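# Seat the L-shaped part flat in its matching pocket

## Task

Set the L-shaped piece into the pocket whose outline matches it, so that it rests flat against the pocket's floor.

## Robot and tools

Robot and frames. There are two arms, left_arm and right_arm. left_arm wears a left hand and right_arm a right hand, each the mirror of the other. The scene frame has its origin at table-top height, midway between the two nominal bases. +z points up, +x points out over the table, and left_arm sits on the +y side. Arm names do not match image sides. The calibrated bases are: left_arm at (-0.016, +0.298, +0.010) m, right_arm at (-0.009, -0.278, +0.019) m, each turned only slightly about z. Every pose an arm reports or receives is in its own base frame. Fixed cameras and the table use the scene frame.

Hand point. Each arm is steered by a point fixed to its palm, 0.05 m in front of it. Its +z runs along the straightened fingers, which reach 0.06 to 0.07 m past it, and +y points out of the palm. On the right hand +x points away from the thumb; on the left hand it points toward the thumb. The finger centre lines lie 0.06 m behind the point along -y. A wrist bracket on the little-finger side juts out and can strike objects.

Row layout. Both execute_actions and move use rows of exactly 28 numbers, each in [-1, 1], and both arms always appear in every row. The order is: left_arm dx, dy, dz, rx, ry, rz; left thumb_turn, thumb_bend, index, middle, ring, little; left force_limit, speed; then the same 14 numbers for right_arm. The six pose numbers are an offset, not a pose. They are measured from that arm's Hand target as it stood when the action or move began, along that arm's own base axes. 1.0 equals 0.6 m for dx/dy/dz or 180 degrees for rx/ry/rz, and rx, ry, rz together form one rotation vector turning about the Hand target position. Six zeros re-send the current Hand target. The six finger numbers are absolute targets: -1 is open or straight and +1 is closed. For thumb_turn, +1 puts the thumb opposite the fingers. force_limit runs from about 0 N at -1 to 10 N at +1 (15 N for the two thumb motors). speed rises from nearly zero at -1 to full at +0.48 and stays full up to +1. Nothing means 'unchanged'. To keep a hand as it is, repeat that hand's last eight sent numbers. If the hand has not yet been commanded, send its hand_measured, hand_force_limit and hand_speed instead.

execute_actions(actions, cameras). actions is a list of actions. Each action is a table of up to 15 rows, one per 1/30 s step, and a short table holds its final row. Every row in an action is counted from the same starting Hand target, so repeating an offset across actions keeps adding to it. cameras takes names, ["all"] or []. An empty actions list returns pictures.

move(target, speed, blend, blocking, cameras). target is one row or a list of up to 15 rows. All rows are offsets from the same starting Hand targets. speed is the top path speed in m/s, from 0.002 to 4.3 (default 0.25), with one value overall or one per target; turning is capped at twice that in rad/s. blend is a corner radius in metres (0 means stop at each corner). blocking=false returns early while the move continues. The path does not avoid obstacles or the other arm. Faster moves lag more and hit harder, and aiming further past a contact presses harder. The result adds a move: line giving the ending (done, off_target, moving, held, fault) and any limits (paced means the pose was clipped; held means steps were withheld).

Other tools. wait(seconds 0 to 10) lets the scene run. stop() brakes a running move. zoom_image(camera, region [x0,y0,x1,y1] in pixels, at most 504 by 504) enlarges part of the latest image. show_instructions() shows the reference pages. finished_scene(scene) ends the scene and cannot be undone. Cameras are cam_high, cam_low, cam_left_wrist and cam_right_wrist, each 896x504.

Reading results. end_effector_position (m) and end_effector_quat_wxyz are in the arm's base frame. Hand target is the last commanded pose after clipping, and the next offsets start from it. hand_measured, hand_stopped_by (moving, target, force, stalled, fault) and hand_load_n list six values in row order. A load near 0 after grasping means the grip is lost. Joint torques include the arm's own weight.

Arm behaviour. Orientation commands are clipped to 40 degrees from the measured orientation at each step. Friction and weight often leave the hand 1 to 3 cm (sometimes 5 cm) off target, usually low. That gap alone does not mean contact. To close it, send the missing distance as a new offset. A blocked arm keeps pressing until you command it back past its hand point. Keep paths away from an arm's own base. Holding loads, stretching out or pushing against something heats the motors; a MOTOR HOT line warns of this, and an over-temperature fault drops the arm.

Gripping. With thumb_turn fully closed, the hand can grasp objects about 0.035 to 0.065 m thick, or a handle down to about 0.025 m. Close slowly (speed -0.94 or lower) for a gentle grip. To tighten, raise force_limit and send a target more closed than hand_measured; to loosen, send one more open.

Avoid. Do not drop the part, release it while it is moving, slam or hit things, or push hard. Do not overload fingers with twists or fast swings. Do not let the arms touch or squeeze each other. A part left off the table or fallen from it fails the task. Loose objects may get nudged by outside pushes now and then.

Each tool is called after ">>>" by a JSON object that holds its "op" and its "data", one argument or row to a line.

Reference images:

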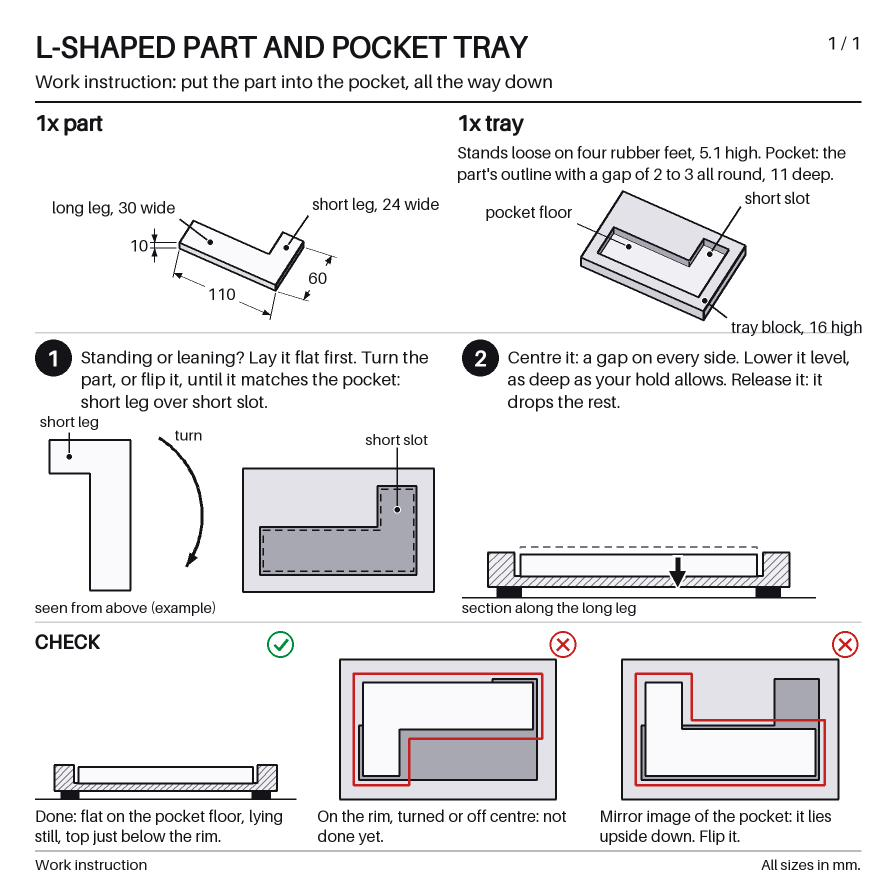

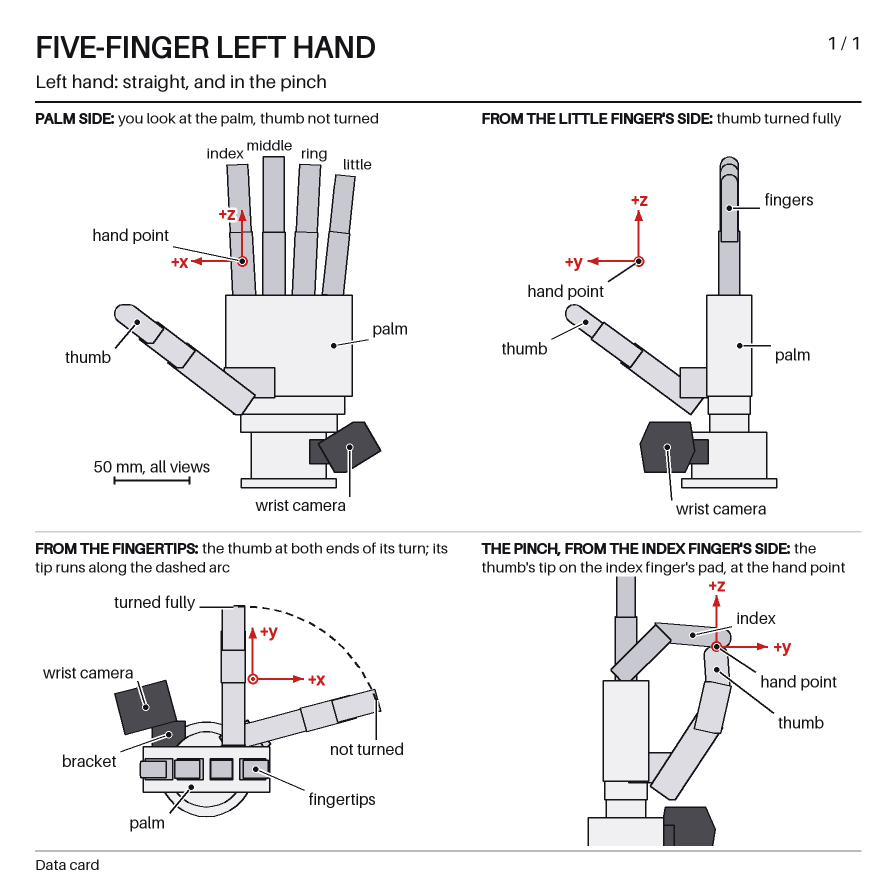

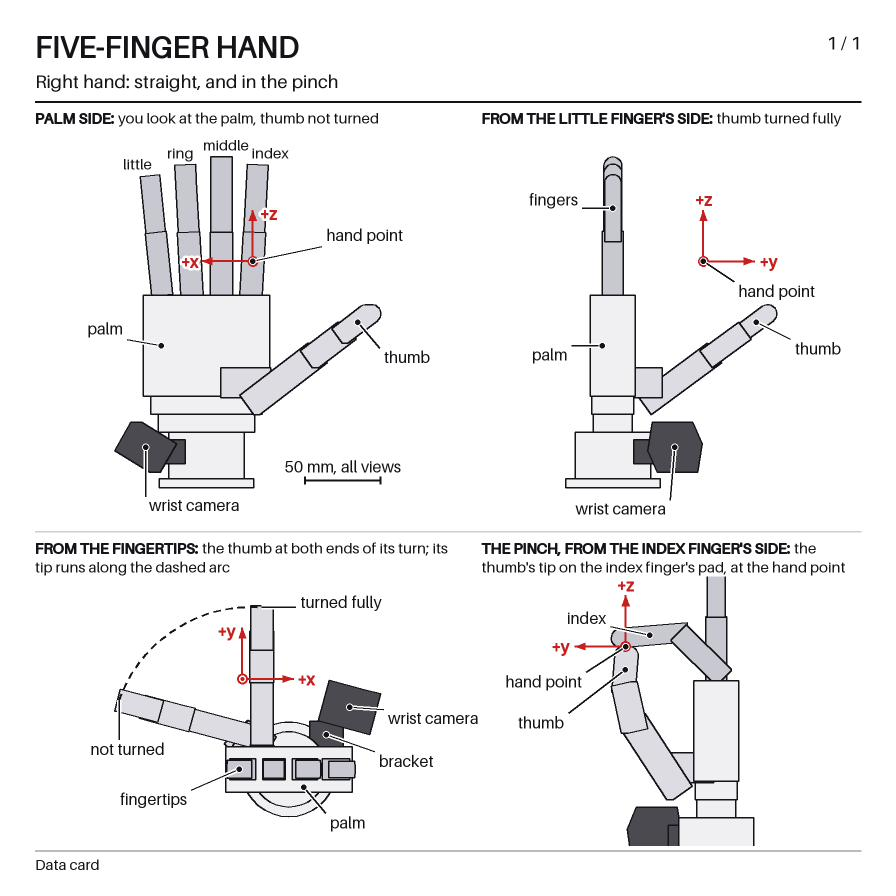

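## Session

>>> {"op": "execute_actions", "data": {
  "actions": []
}}

Scene clock: 0.00 s.
left_arm: end_effector_position=(+0.4204, -0.6643, +0.1744) hand_measured=(-1.000, -1.000, -1.000, -1.000, -1.000, -1.000) hand_load_n=(+0.0, -0.5, +0.0, +0.5, +0.0, +0.0) hand_stopped_by=(target, target, target, target, target, target) hand_force_limit=0.00 hand_speed=-0.80 end_effector_quat_wxyz=(-0.155, -0.157, +0.745, -0.629) | right_arm: end_effector_position=(+0.6509, -0.5052, +0.2751) hand_measured=(-1.000, -1.000, -1.000, -1.000, -1.000, -1.000) hand_load_n=(+0.0, +0.5, +0.0, +0.0, +0.0, +0.0) hand_stopped_by=(target, target, target, target, target, target) hand_force_limit=0.00 hand_speed=-0.80 end_effector_quat_wxyz=(-0.248, +0.686, -0.362, +0.581)
Joint positions: left_arm=[-0.785 2.074 1.623 0.216 0.805 -0.279] | right_arm=[-0.786 1.949 1.795 -0.111 -0.686 -0.851]
Joint velocities: within noise
Joint torques (N m): no reading
Heat: left arm: hottest elbow 34 °C; right arm: hottest shoulder 31 °C.
Hand target: left_arm +0.4248, -0.6687, +0.1892; -0.148, -0.149, +0.740, -0.639 | right_arm +0.6547, -0.5090, +0.2982; -0.243, +0.681, -0.350, +0.596
camera_calibration:
cam_left_wrist: T_world_to_cam=[[0.18661, -0.201538, 0.96154, -0.373563], [-0.834358, 0.48421, 0.263417, 0.627694], [-0.518676, -0.851424, -0.0777965, -0.2216], [0, 0, 0, 1]] pos_world=[0.478493, -0.567898, 0.176611]
cam_right_wrist: T_world_to_cam=[[-0.165915, -0.777169, -0.607025, -0.113286], [-0.596023, 0.569432, -0.566131, 0.83104], [0.785639, 0.267872, -0.557688, -0.112206], [0, 0, 0, 1]] pos_world=[0.564677, -0.531206, 0.339134]

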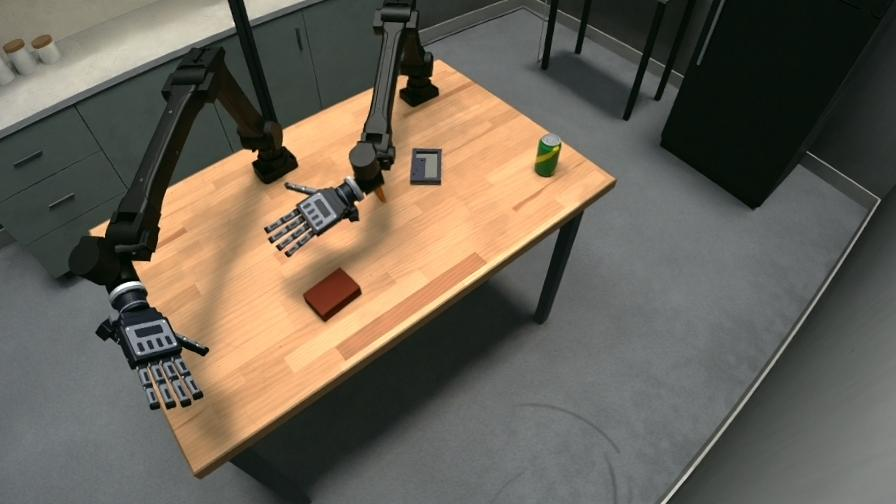

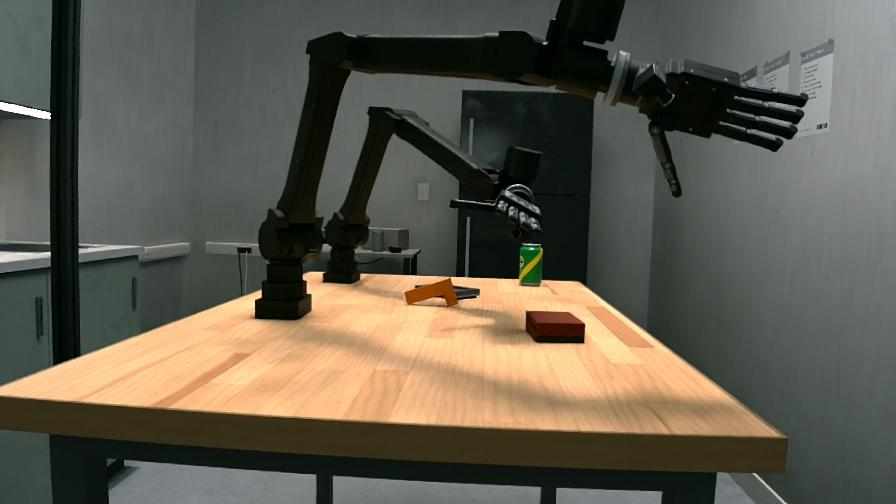

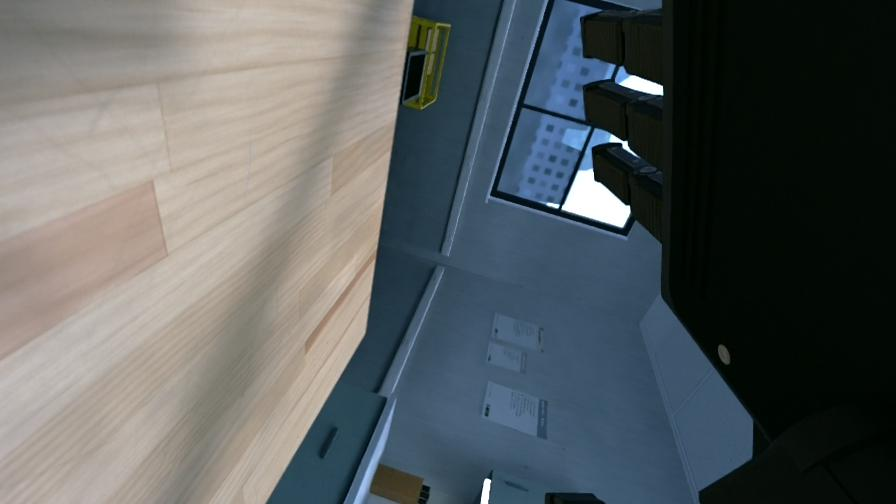

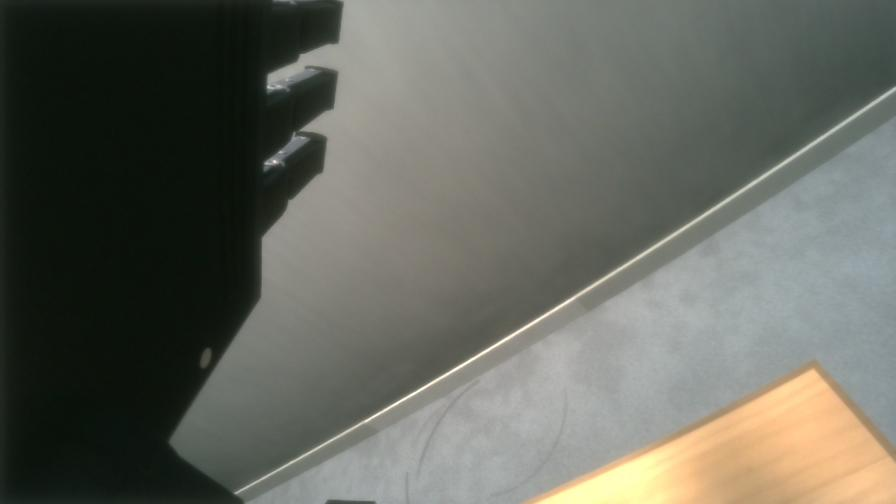

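>>> {"op": "zoom_image", "data": {
  "camera": "cam_low",
  "region": [380, 240, 600, 360]
}}

>>> {"op": "zoom_image", "data": {
  "camera": "cam_high",
  "region": [320, 120, 480, 220]
}}

Scaled by 2.291 from the camera's 896x504 image, which has a finer 1280x720 frame.

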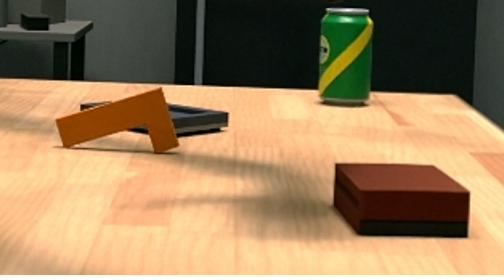

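Scaled by 3.150 from the camera's 896x504 image, which has a finer 1280x720 frame.

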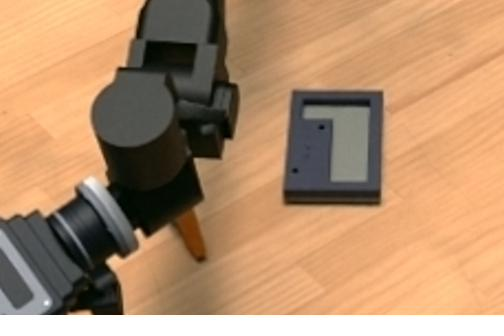

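>>> {"op": "move", "data": {
  "target": [
    [0,0,0.2,0,0,0,-1,-1,-1,-1,-1,-1,0,-0.8,0,0,0,0,0,0,-1,-1,-1,-1,-1,-1,0,-0.8],
    [0.3,1.0,0.22,0,0,0.3,-1,-1,-1,-1,-1,-1,0,-0.8,0,0,0,0,0,0,-1,-1,-1,-1,-1,-1,0,-0.8]
  ],
  "speed": 0.3,
  "blend": 0.05,
  "cameras": ["cam_high", "cam_low"]
}}

Scene clock: 132.83 s.
left_arm: end_effector_position=(+0.5950, -0.0807, +0.3042) hand_measured=(-1.000, -1.000, -1.000, -1.000, -1.000, -1.000) hand_load_n=(-0.5, +0.0, +0.0, +0.0, +0.0, +0.0) hand_stopped_by=(target, target, target, target, target, target) hand_force_limit=0.00 hand_speed=-0.80 end_effector_quat_wxyz=(+0.153, -0.480, +0.590, -0.631) | right_arm: end_effector_position=(+0.6509, -0.5052, +0.2751) hand_measured=(-1.000, -1.000, -1.000, -1.000, -1.000, -1.000) hand_load_n=(+0.0, +0.0, +0.0, +0.0, +0.0, +0.0) hand_stopped_by=(target, target, target, target, target, target) hand_force_limit=0.00 hand_speed=-0.80 end_effector_quat_wxyz=(-0.248, +0.686, -0.362, +0.581)
Joint positions: left_arm=[0.154 1.47 1.145 0.099 0.79 -0.283] | right_arm=[-0.786 1.949 1.795 -0.111 -0.686 -0.851]
Joint torques (N m): left_arm=[-0.73 -10.93 10.13 1.91 0.29 -0.03] | right_arm=[-0.21 -20.31 10.41 1.96 -0.24 -0.12]
Heat: left arm: hottest elbow 40 °C; right arm: hottest shoulder 36 °C.
Hand target: left_arm +0.5997, -0.0857, +0.3175; +0.158, -0.468, +0.592, -0.637 | right_arm +0.6547, -0.5090, +0.2982; -0.243, +0.681, -0.350, +0.596
Off the commanded pose: left_arm 0.015 m, 2 deg | right_arm 0.024 m, 2 deg.
move: off_target (left_arm, right_arm)
Images, in order (width x height): cam_high 896x504, cam_low 896x504.

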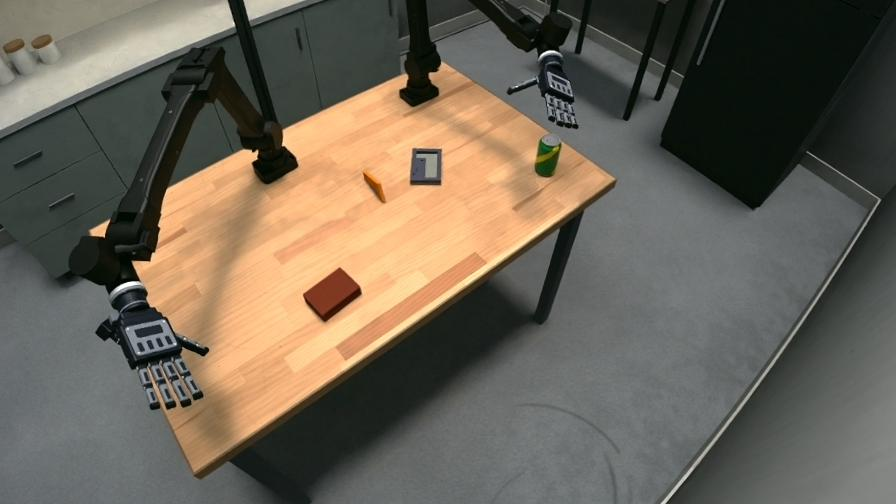

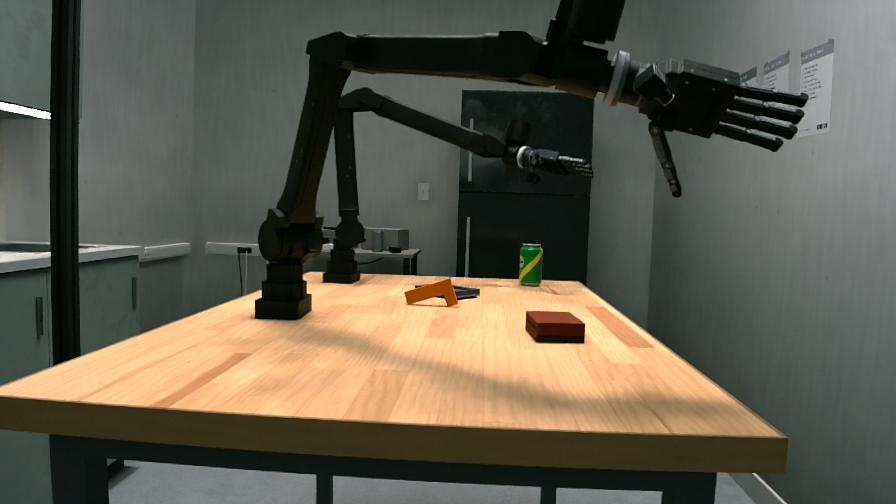

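>>> {"op": "zoom_image", "data": {
  "camera": "cam_high",
  "region": [345, 135, 457, 215]
}}

>>> {"op": "zoom_image", "data": {
  "camera": "cam_low",
  "region": [390, 260, 502, 320]
}}

Scaled by 4.500 from the camera's 896x504 image, which has a finer 1280x720 frame.

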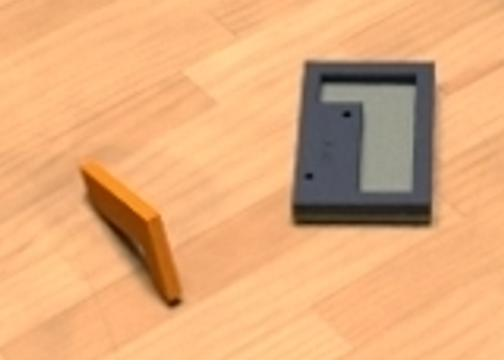

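Scaled by 4.500 from the camera's 896x504 image, which has a finer 1280x720 frame.

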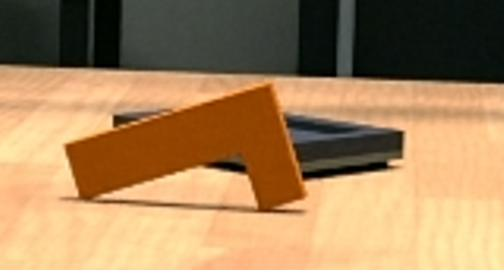

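>>> {"op": "move", "data": {
  "target": [-0.4895,-0.5238,-0.1958,0.1200,-0.0974,-0.3370,1,-0.2,-0.3,-0.3,-1,-1,-0.2,-0.5,0,0,0,0,0,0,-1,-1,-1,-1,-1,-1,0,-0.8],
  "speed": 0.3,
  "cameras": ["all"]
}}

Scene clock: 253.97 s.
left_arm: end_effector_position=(+0.2920, -0.3940, +0.1867) hand_measured=(+1.000, -0.200, -0.300, -0.300, -1.000, -1.000) hand_load_n=(+0.0, +0.0, +0.0, +0.0, +0.0, +0.0) hand_stopped_by=(target, target, target, target, target, target) hand_force_limit=-0.20 hand_speed=-0.50 end_effector_quat_wxyz=(-0.031, +0.017, +0.822, -0.568) | right_arm: end_effector_position=(+0.6509, -0.5052, +0.2751) hand_measured=(-1.000, -1.000, -1.000, -1.000, -1.000, -1.000) hand_load_n=(+0.0, +0.0, +0.0, +0.0, +0.0, +0.0) hand_stopped_by=(target, target, target, target, target, target) hand_force_limit=0.00 hand_speed=-0.80 end_effector_quat_wxyz=(-0.248, +0.686, -0.362, +0.581)
Joint positions: left_arm=[-0.61 1.349 0.917 -0.205 0.935 0.504] | right_arm=[-0.786 1.949 1.795 -0.111 -0.686 -0.851]
Joint torques (N m): left_arm=[0.56 -7.59 10.84 1.25 0.38 0.1] | right_arm=[-0.03 -20.25 10.54 1.89 -0.24 -0.11]
Heat: left arm: hottest elbow 43 °C; right arm: hottest shoulder 37 °C.
Hand target: left_arm +0.3060, -0.4000, +0.2002; -0.017, +0.025, +0.819, -0.573 | right_arm +0.6547, -0.5090, +0.2982; -0.243, +0.681, -0.350, +0.596
Off the commanded pose: left_arm 0.020 m, 2 deg | right_arm 0.024 m, 2 deg.
move: off_target (left_arm, right_arm)
camera_calibration:
cam_left_wrist: T_world_to_cam=[[-0.247498, -0.362508, 0.898517, -0.23186], [-0.811263, 0.584551, 0.0123748, 0.466025], [-0.529715, -0.725871, -0.438764, 0.0629598], [0, 0, 0, 1]] pos_world=[0.354035, -0.310766, 0.230188]
cam_right_wrist: T_world_to_cam=[[-0.165915, -0.777169, -0.607025, -0.113286], [-0.596023, 0.569432, -0.566131, 0.83104], [0.785639, 0.267872, -0.557688, -0.112206], [0, 0, 0, 1]] pos_world=[0.564677, -0.531206, 0.339134]

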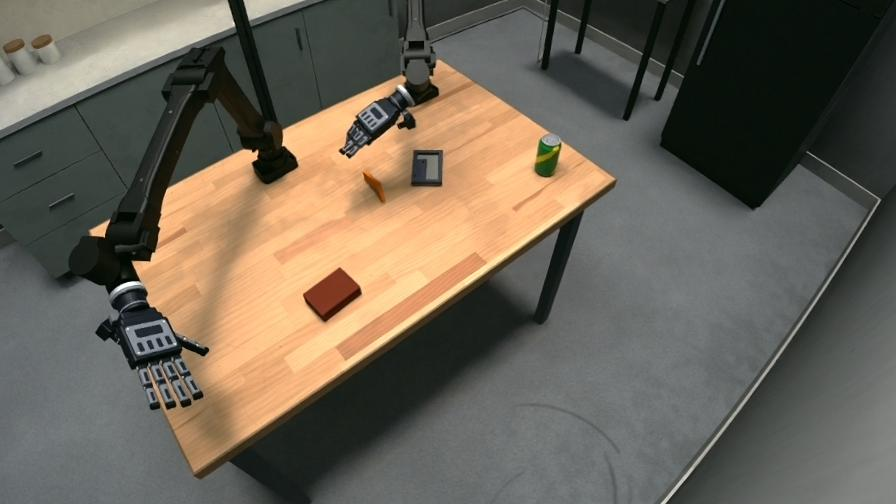

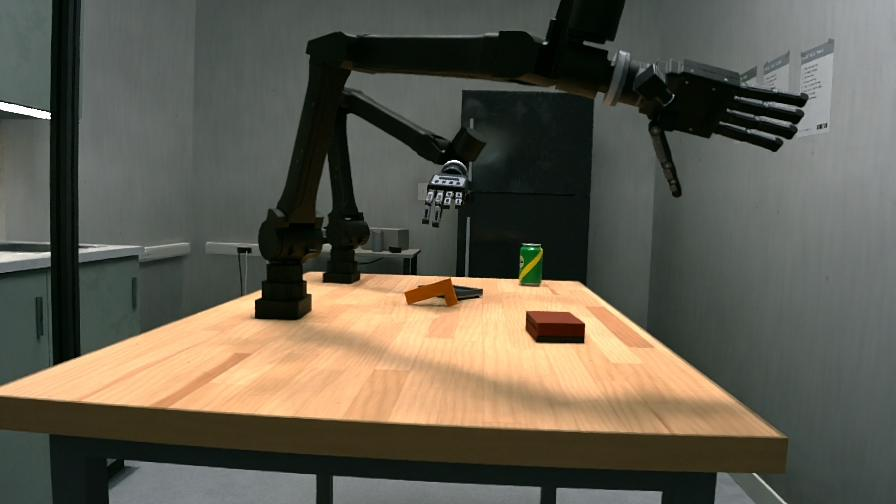

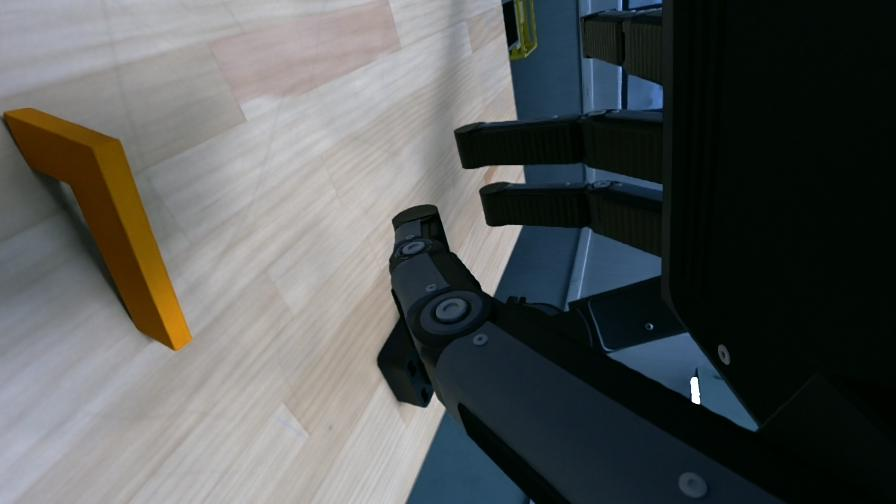

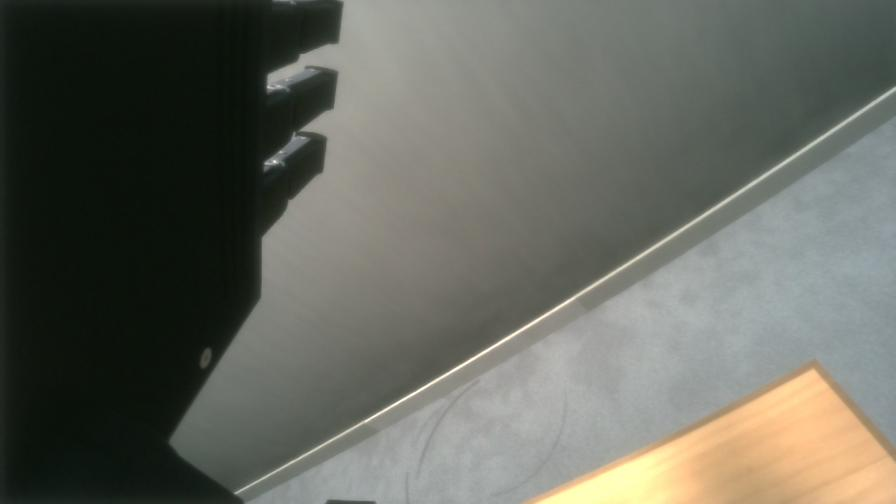

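>>> {"op": "move", "data": {
  "target": [-0.0098,0.0363,-0.1503,0,0,-0.0211,1,-0.2,-0.3,-0.3,-1,-1,-0.2,-0.5,0,0,0,0,0,0,-1,-1,-1,-1,-1,-1,0,-0.8],
  "speed": 0.15,
  "cameras": ["cam_low", "cam_left_wrist"]
}}

Scene clock: 284.57 s.
left_arm: end_effector_position=(+0.2928, -0.3783, +0.1080) hand_measured=(+1.000, -0.200, -0.300, -0.300, -1.000, -1.000) hand_load_n=(+0.0, +0.0, +0.0, +0.0, +0.0, +0.0) hand_stopped_by=(target, target, target, target, target, target) hand_force_limit=-0.20 hand_speed=-0.50 end_effector_quat_wxyz=(-0.047, +0.047, +0.821, -0.568) | right_arm: end_effector_position=(+0.6509, -0.5052, +0.2751) hand_measured=(-1.000, -1.000, -1.000, -1.000, -1.000, -1.000) hand_load_n=(+0.0, +0.0, +0.0, +0.0, +0.0, +0.0) hand_stopped_by=(target, target, target, target, target, target) hand_force_limit=0.00 hand_speed=-0.80 end_effector_quat_wxyz=(-0.248, +0.686, -0.362, +0.581)
Joint positions: left_arm=[-0.571 1.479 0.824 -0.075 1.017 0.625] | right_arm=[-0.786 1.949 1.795 -0.111 -0.686 -0.851]
Joint torques (N m): left_arm=[0.85 -8.82 7.04 2.11 0.63 0.11] | right_arm=[-0.15 -20.37 10.5 1.91 -0.25 -0.11]
Heat: left arm: hottest elbow 42 °C; right arm: hottest elbow 38 °C.
Hand target: left_arm +0.3001, -0.3781, +0.1098; -0.036, +0.052, +0.818, -0.572 | right_arm +0.6547, -0.5090, +0.2982; -0.243, +0.681, -0.350, +0.596
Off the commanded pose: left_arm 0.008 m, 1 deg | right_arm 0.024 m, 2 deg.
move: off_target (right_arm)
camera_calibration:
cam_left_wrist: T_world_to_cam=[[-0.277068, -0.342189, 0.897853, -0.138863], [-0.770758, 0.637108, 0.00496621, 0.467364], [-0.573729, -0.690652, -0.440268, 0.0666173], [0, 0, 0, 1]] pos_world=[0.359971, -0.29927, 0.151687]
Images, in order (width x height): cam_low 896x504, cam_left_wrist 896x504.

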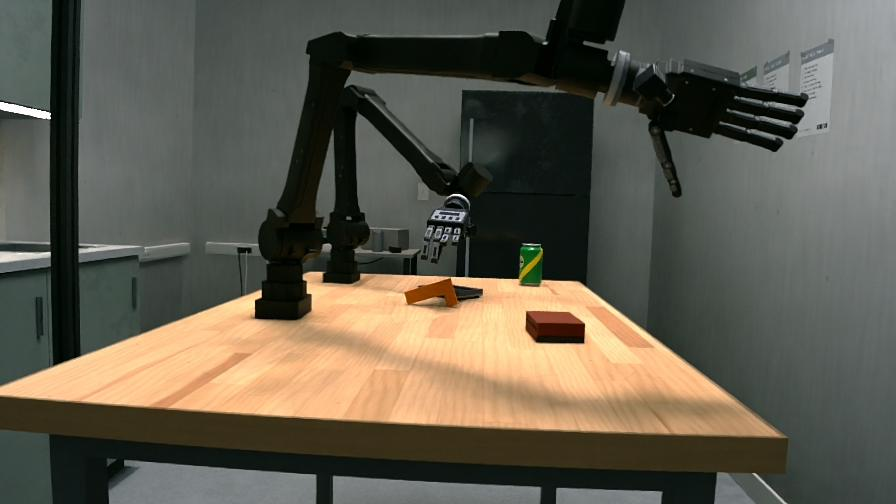

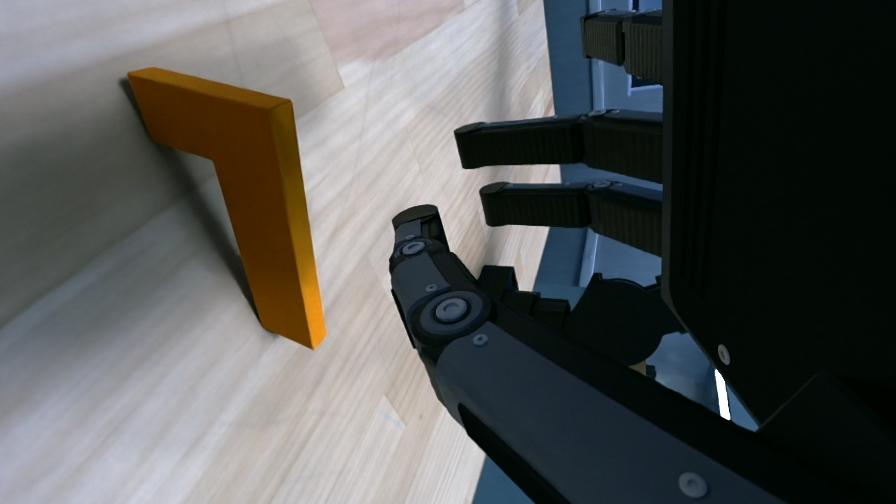

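>>> {"op": "move", "data": {
  "target": [0.0048,0.0035,-0.083,0,0,-0.007,1,-0.2,-0.3,-0.3,-1,-1,-0.2,-0.5,0,0,0,0,0,0,-1,-1,-1,-1,-1,-1,0,-0.8],
  "speed": 0.08,
  "cameras": ["cam_low", "cam_left_wrist"]
}}

>>> {"op": "zoom_image", "data": {
  "camera": "cam_low",
  "region": [390, 230, 502, 320]
}}

Scene clock: 302.47 s.
left_arm: end_effector_position=(+0.2970, -0.3779, +0.0623) hand_measured=(+1.000, -0.200, -0.300, -0.300, -1.000, -1.000) hand_load_n=(+0.0, +0.0, +0.0, +0.0, +0.0, +0.0) hand_stopped_by=(target, target, target, target, target, target) hand_force_limit=-0.20 hand_speed=-0.50 end_effector_quat_wxyz=(-0.050, +0.059, +0.819, -0.569) | right_arm: end_effector_position=(+0.6509, -0.5052, +0.2751) hand_measured=(-1.000, -1.000, -1.000, -1.000, -1.000, -1.000) hand_load_n=(+0.0, +0.0, +0.0, +0.0, +0.0, +0.0) hand_stopped_by=(target, target, target, target, target, target) hand_force_limit=0.00 hand_speed=-0.80 end_effector_quat_wxyz=(-0.248, +0.686, -0.362, +0.581)
Joint positions: left_arm=[-0.562 1.587 0.797 0.035 1.04 0.667] | right_arm=[-0.786 1.949 1.795 -0.111 -0.686 -0.851]
Joint torques (N m): left_arm=[1.03 -9.17 6.12 2.06 0.66 0.1] | right_arm=[0.15 -20.31 10.52 1.89 -0.25 -0.1]
Heat: left arm: hottest elbow 41 °C; right arm: hottest elbow 38 °C.
Hand target: left_arm +0.3031, -0.3762, +0.0602; -0.042, +0.061, +0.817, -0.572 | right_arm +0.6547, -0.5090, +0.2982; -0.243, +0.681, -0.350, +0.596
Off the commanded pose: left_arm 0.007 m, 1 deg | right_arm 0.024 m, 2 deg.
move: off_target (right_arm)
camera_calibration:
cam_left_wrist: T_world_to_cam=[[-0.292517, -0.33048, 0.897339, -0.087455], [-0.75557, 0.655049, -0.00505521, 0.473388], [-0.58613, -0.679481, -0.441313, 0.0571351], [0, 0, 0, 1]] pos_world=[0.365584, -0.300172, 0.106084]
Images, in order (width x height): cam_low 896x504, cam_left_wrist 896x504.

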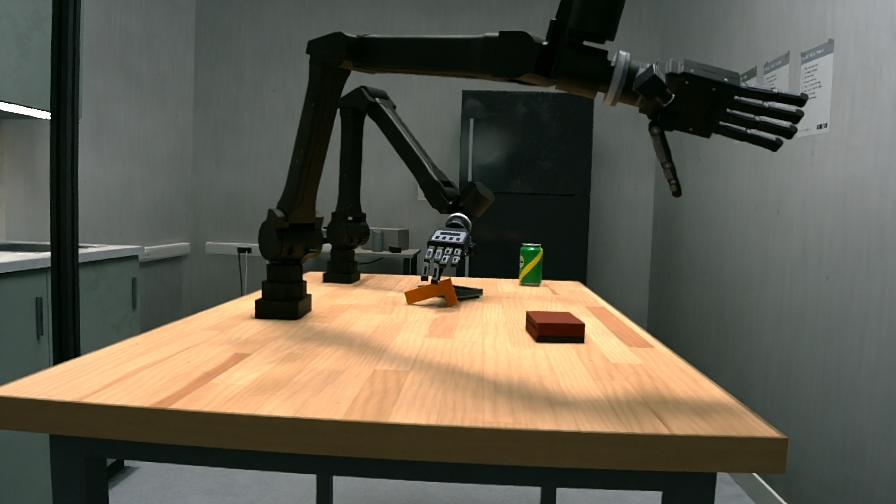

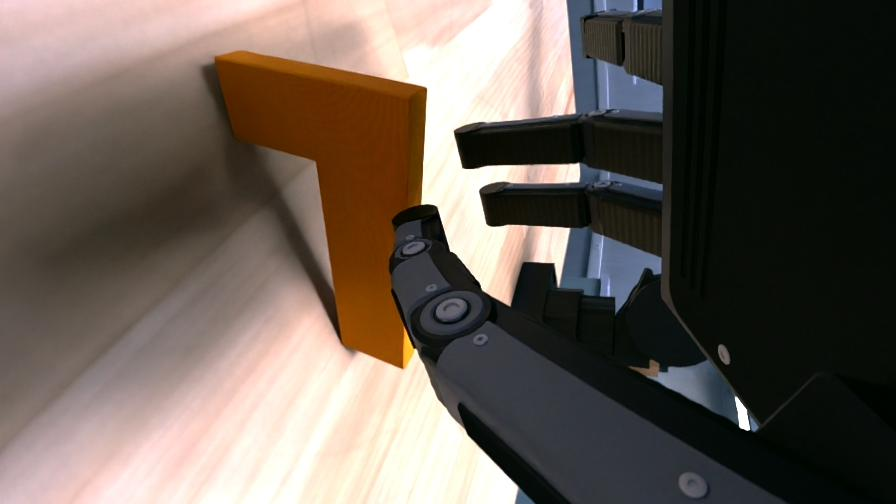

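Scaled by 4.500 from the camera's 896x504 image, which has a finer 1280x720 frame.

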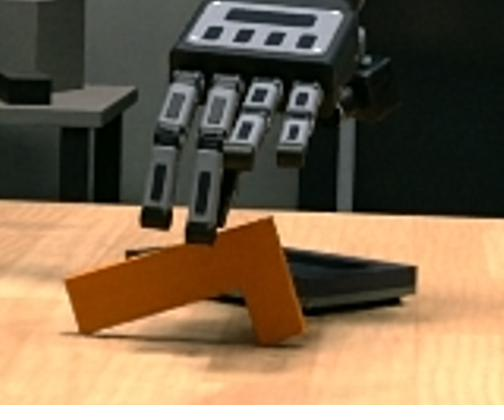

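>>> {"op": "move", "data": {
  "target": [0.0,0.0100,-0.052,0,0,0,1,-0.2,-0.3,-0.3,-1,-1,-0.2,-0.5,0,0,0,0,0,0,-1,-1,-1,-1,-1,-1,0,-0.8],
  "speed": 0.06,
  "cameras": ["cam_low", "cam_left_wrist"]
}}

>>> {"op": "zoom_image", "data": {
  "camera": "cam_low",
  "region": [390, 230, 502, 320]
}}

Scene clock: 311.93 s.
left_arm: end_effector_position=(+0.2975, -0.3722, +0.0319) hand_measured=(+1.000, -0.200, -0.300, -0.300, -1.000, -1.000) hand_load_n=(+0.0, +0.0, +0.0, +0.0, +0.0, +0.0) hand_stopped_by=(target, target, target, target, target, target) hand_force_limit=-0.20 hand_speed=-0.50 end_effector_quat_wxyz=(-0.049, +0.059, +0.818, -0.570) | right_arm: end_effector_position=(+0.6509, -0.5052, +0.2751) hand_measured=(-1.000, -1.000, -1.000, -1.000, -1.000, -1.000) hand_load_n=(+0.0, +0.0, +0.0, +0.0, +0.0, +0.0) hand_stopped_by=(target, target, target, target, target, target) hand_force_limit=0.00 hand_speed=-0.80 end_effector_quat_wxyz=(-0.248, +0.686, -0.362, +0.581)
Joint positions: left_arm=[-0.55 1.653 0.768 0.117 1.05 0.684] | right_arm=[-0.786 1.949 1.795 -0.111 -0.686 -0.851]
Joint torques (N m): left_arm=[1.03 -9.35 5.56 2.04 0.67 0.11] | right_arm=[0.03 -20.31 10.54 1.87 -0.25 -0.1]
Heat: left arm: hottest elbow 41 °C; right arm: hottest elbow 38 °C.
Hand target: left_arm +0.3030, -0.3701, +0.0289; -0.043, +0.061, +0.817, -0.572 | right_arm +0.6547, -0.5090, +0.2982; -0.243, +0.681, -0.350, +0.596
Off the commanded pose: left_arm 0.007 m, 1 deg | right_arm 0.024 m, 2 deg.
move: off_target (right_arm)
camera_calibration:
cam_left_wrist: T_world_to_cam=[[-0.294314, -0.329305, 0.897183, -0.0572196], [-0.755296, 0.655344, -0.00722881, 0.470031], [-0.585583, -0.679766, -0.4416, 0.0476668], [0, 0, 0, 1]] pos_world=[0.366085, -0.294472, 0.0757839]
Images, in order (width x height): cam_low 896x504, cam_left_wrist 896x504.

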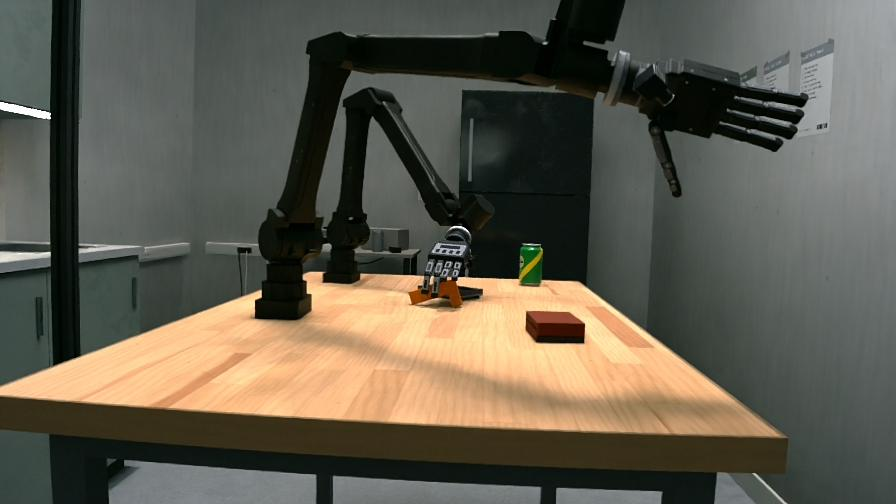

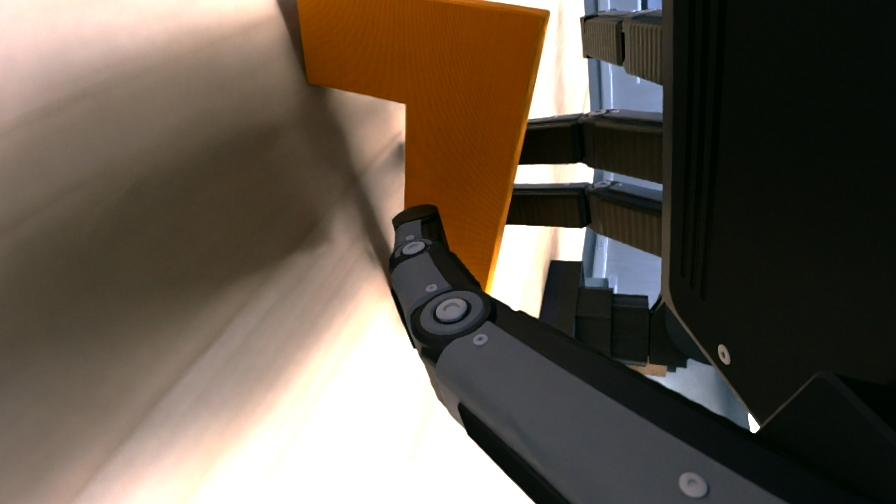

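Scaled by 4.500 from the camera's 896x504 image, which has a finer 1280x720 frame.

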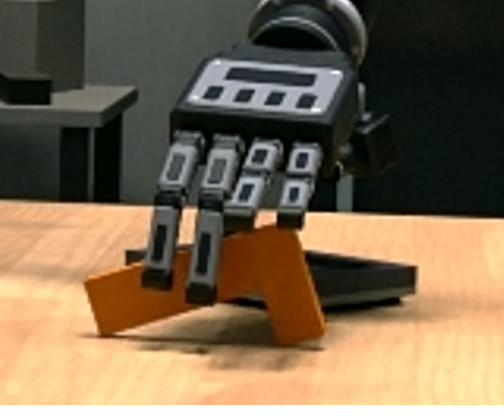

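>>> {"op": "move", "data": {
  "target": [0.0,0.0,0.0,0,0,0,1,-0.2,0.4,0.4,-1,-1,-0.6,-0.9,0,0,0,0,0,0,-1,-1,-1,-1,-1,-1,0,-0.8],
  "speed": 0.06,
  "cameras": ["cam_low", "cam_left_wrist"]
}}

>>> {"op": "zoom_image", "data": {
  "camera": "cam_low",
  "region": [390, 230, 502, 320]
}}

Scene clock: 337.57 s.
left_arm: end_effector_position=(+0.2975, -0.3723, +0.0320) hand_measured=(+1.000, -0.200, +0.126, +0.106, -1.000, -1.000) hand_load_n=(-1.0, +1.5, +3.5, +3.5, +0.0, +0.0) hand_stopped_by=(target, target, force, force, target, target) hand_force_limit=-0.60 hand_speed=-0.90 end_effector_quat_wxyz=(-0.049, +0.060, +0.818, -0.570) | right_arm: end_effector_position=(+0.6509, -0.5052, +0.2751) hand_measured=(-1.000, -1.000, -1.000, -1.000, -1.000, -1.000) hand_load_n=(+0.0, +0.0, +0.0, +0.0, -0.5, +0.0) hand_stopped_by=(target, target, target, target, target, target) hand_force_limit=0.00 hand_speed=-0.80 end_effector_quat_wxyz=(-0.248, +0.686, -0.362, +0.581)
Joint positions: left_arm=[-0.55 1.653 0.768 0.117 1.05 0.684] | right_arm=[-0.786 1.949 1.795 -0.111 -0.686 -0.851]
Joint torques (N m): left_arm=[1.03 -9.29 5.56 2.04 0.65 0.1] | right_arm=[0.21 -20.01 10.54 1.94 -0.24 -0.11]
Heat: left arm: hottest elbow 39 °C; right arm: hottest elbow 38 °C.
Hand target: left_arm +0.3030, -0.3701, +0.0289; -0.043, +0.061, +0.817, -0.572 | right_arm +0.6547, -0.5090, +0.2982; -0.243, +0.681, -0.350, +0.596
Off the commanded pose: left_arm 0.007 m, 1 deg | right_arm 0.024 m, 2 deg.
move: off_target (right_arm)
camera_calibration:
cam_left_wrist: T_world_to_cam=[[-0.294662, -0.328868, 0.897229, -0.057029], [-0.755011, 0.655667, -0.00762931, 0.470042], [-0.585775, -0.679666, -0.441499, 0.0476321], [0, 0, 0, 1]] pos_world=[0.365985, -0.294572, 0.0757837]
Images, in order (width x height): cam_low 896x504, cam_left_wrist 896x504.

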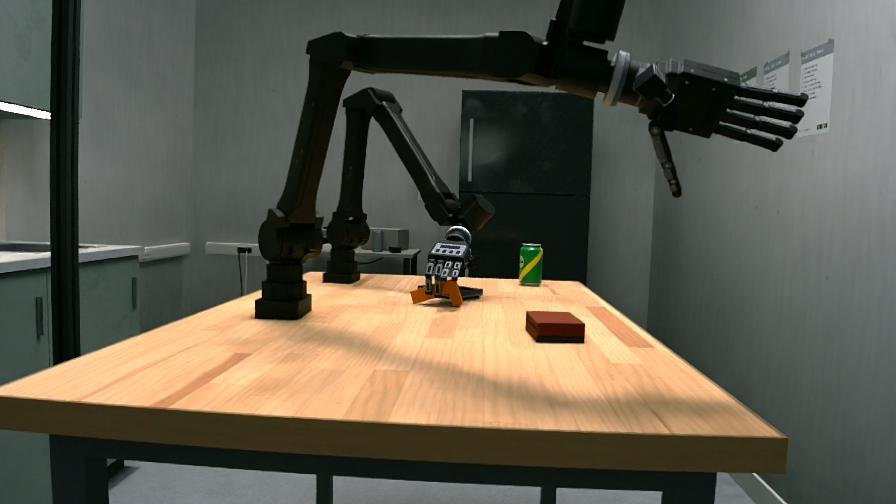

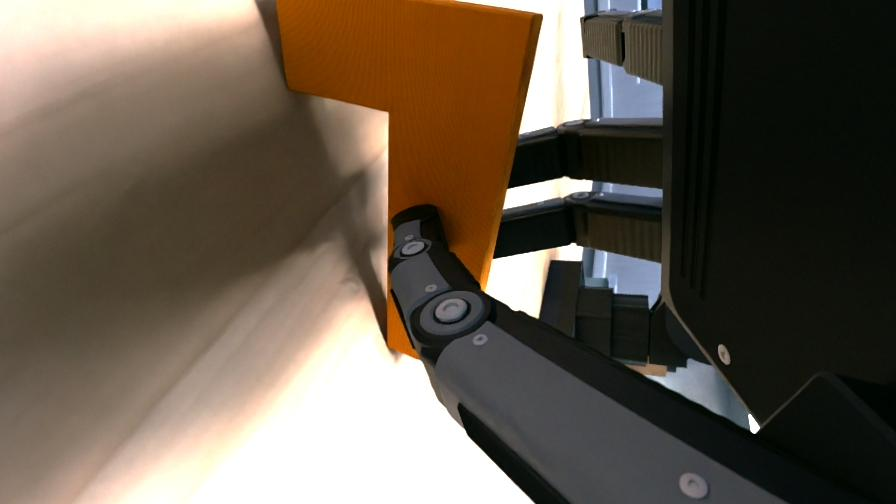

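Scaled by 4.500 from the camera's 896x504 image, which has a finer 1280x720 frame.

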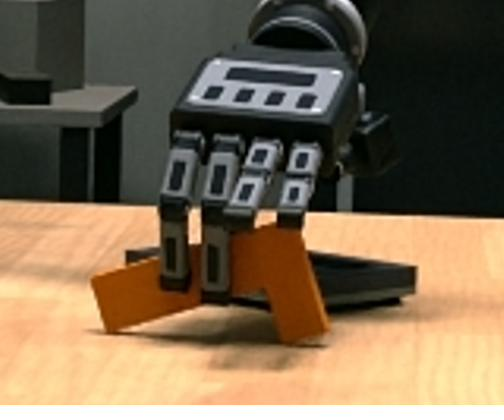

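>>> {"op": "move", "data": {
  "target": [
    [0.0,0.0,0.01,0,0,0,1,-0.2,0.5,0.5,-1,-1,-0.1,-0.92,0,0,0,0,0,0,-1,-1,-1,-1,-1,-1,0,-0.8],
    [0.0,0.0,0.2,0,0,0,1,-0.2,0.5,0.5,-1,-1,-0.1,-0.92,0,0,0,0,0,0,-1,-1,-1,-1,-1,-1,0,-0.8]
  ],
  "speed": [0.05,0.1],
  "cameras": ["cam_low", "cam_left_wrist"]
}}

>>> {"op": "zoom_image", "data": {
  "camera": "cam_low",
  "region": [390, 200, 502, 320]
}}

Scene clock: 344.97 s.
left_arm: end_effector_position=(+0.2866, -0.3656, +0.1294) hand_measured=(+1.000, -0.200, +0.132, +0.112, -1.000, -1.000) hand_load_n=(-1.0, +2.5, +5.0, +6.0, -0.5, +0.0) hand_stopped_by=(target, target, force, force, target, target) hand_force_limit=-0.10 hand_speed=-0.92 end_effector_quat_wxyz=(-0.063, +0.050, +0.823, -0.563) | right_arm: end_effector_position=(+0.6509, -0.5052, +0.2751) hand_measured=(-1.000, -1.000, -1.000, -1.000, -1.000, -1.000) hand_load_n=(+0.0, +0.0, +0.0, +0.0, +0.0, +0.0) hand_stopped_by=(target, target, target, target, target, target) hand_force_limit=0.00 hand_speed=-0.80 end_effector_quat_wxyz=(-0.248, +0.686, -0.362, +0.581)
Joint positions: left_arm=[-0.55 1.43 0.855 -0.231 1.05 0.685] | right_arm=[-0.786 1.949 1.795 -0.111 -0.686 -0.851]
Joint torques (N m): left_arm=[1.03 -9.47 10.04 1.05 0.65 0.09] | right_arm=[-0.09 -20.31 10.58 1.92 -0.24 -0.11]
Heat: left arm: hottest elbow 39 °C; right arm: hottest elbow 38 °C.
Hand target: left_arm +0.3030, -0.3702, +0.1489; -0.043, +0.061, +0.817, -0.572 | right_arm +0.6547, -0.5090, +0.2982; -0.243, +0.681, -0.350, +0.596
Off the commanded pose: left_arm 0.026 m, 3 deg | right_arm 0.024 m, 2 deg.
move: off_target (left_arm, right_arm)
camera_calibration:
cam_left_wrist: T_world_to_cam=[[-0.266296, -0.34611, 0.899608, -0.160165], [-0.754428, 0.655744, 0.0289668, 0.453378], [-0.599938, -0.670975, -0.435737, 0.0953298], [0, 0, 0, 1]] pos_world=[0.356581, -0.28877, 0.172491]
Images, in order (width x height): cam_low 896x504, cam_left_wrist 896x504.

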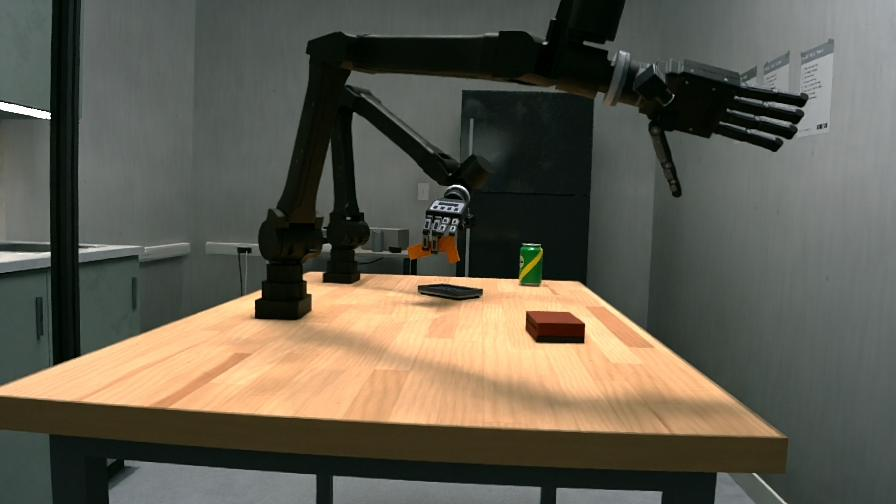

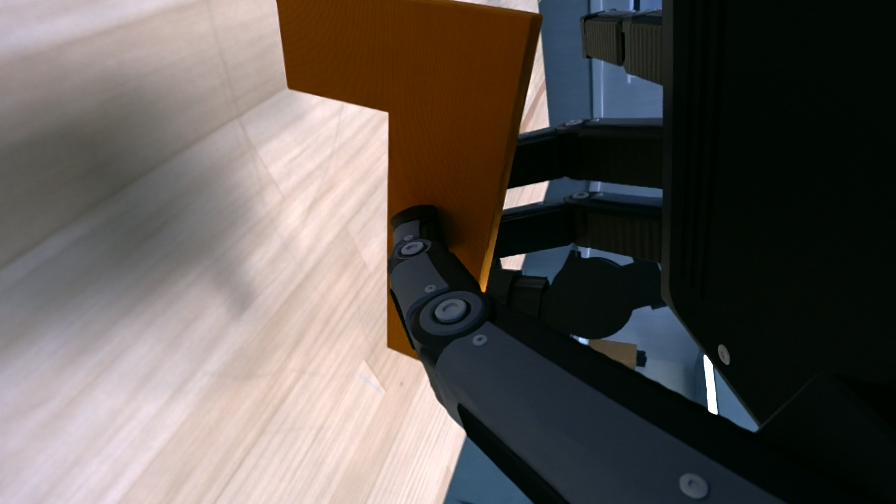

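Scaled by 4.200 from the camera's 896x504 image, which has a finer 1280x720 frame.

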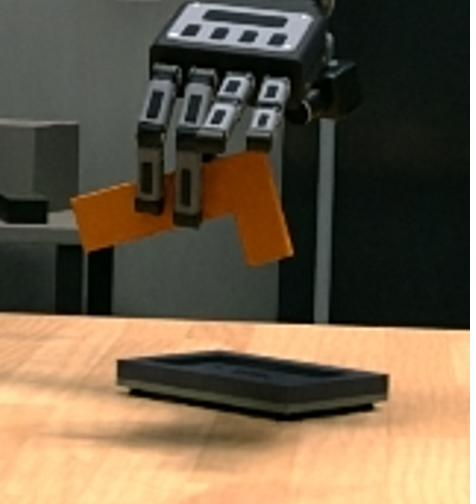

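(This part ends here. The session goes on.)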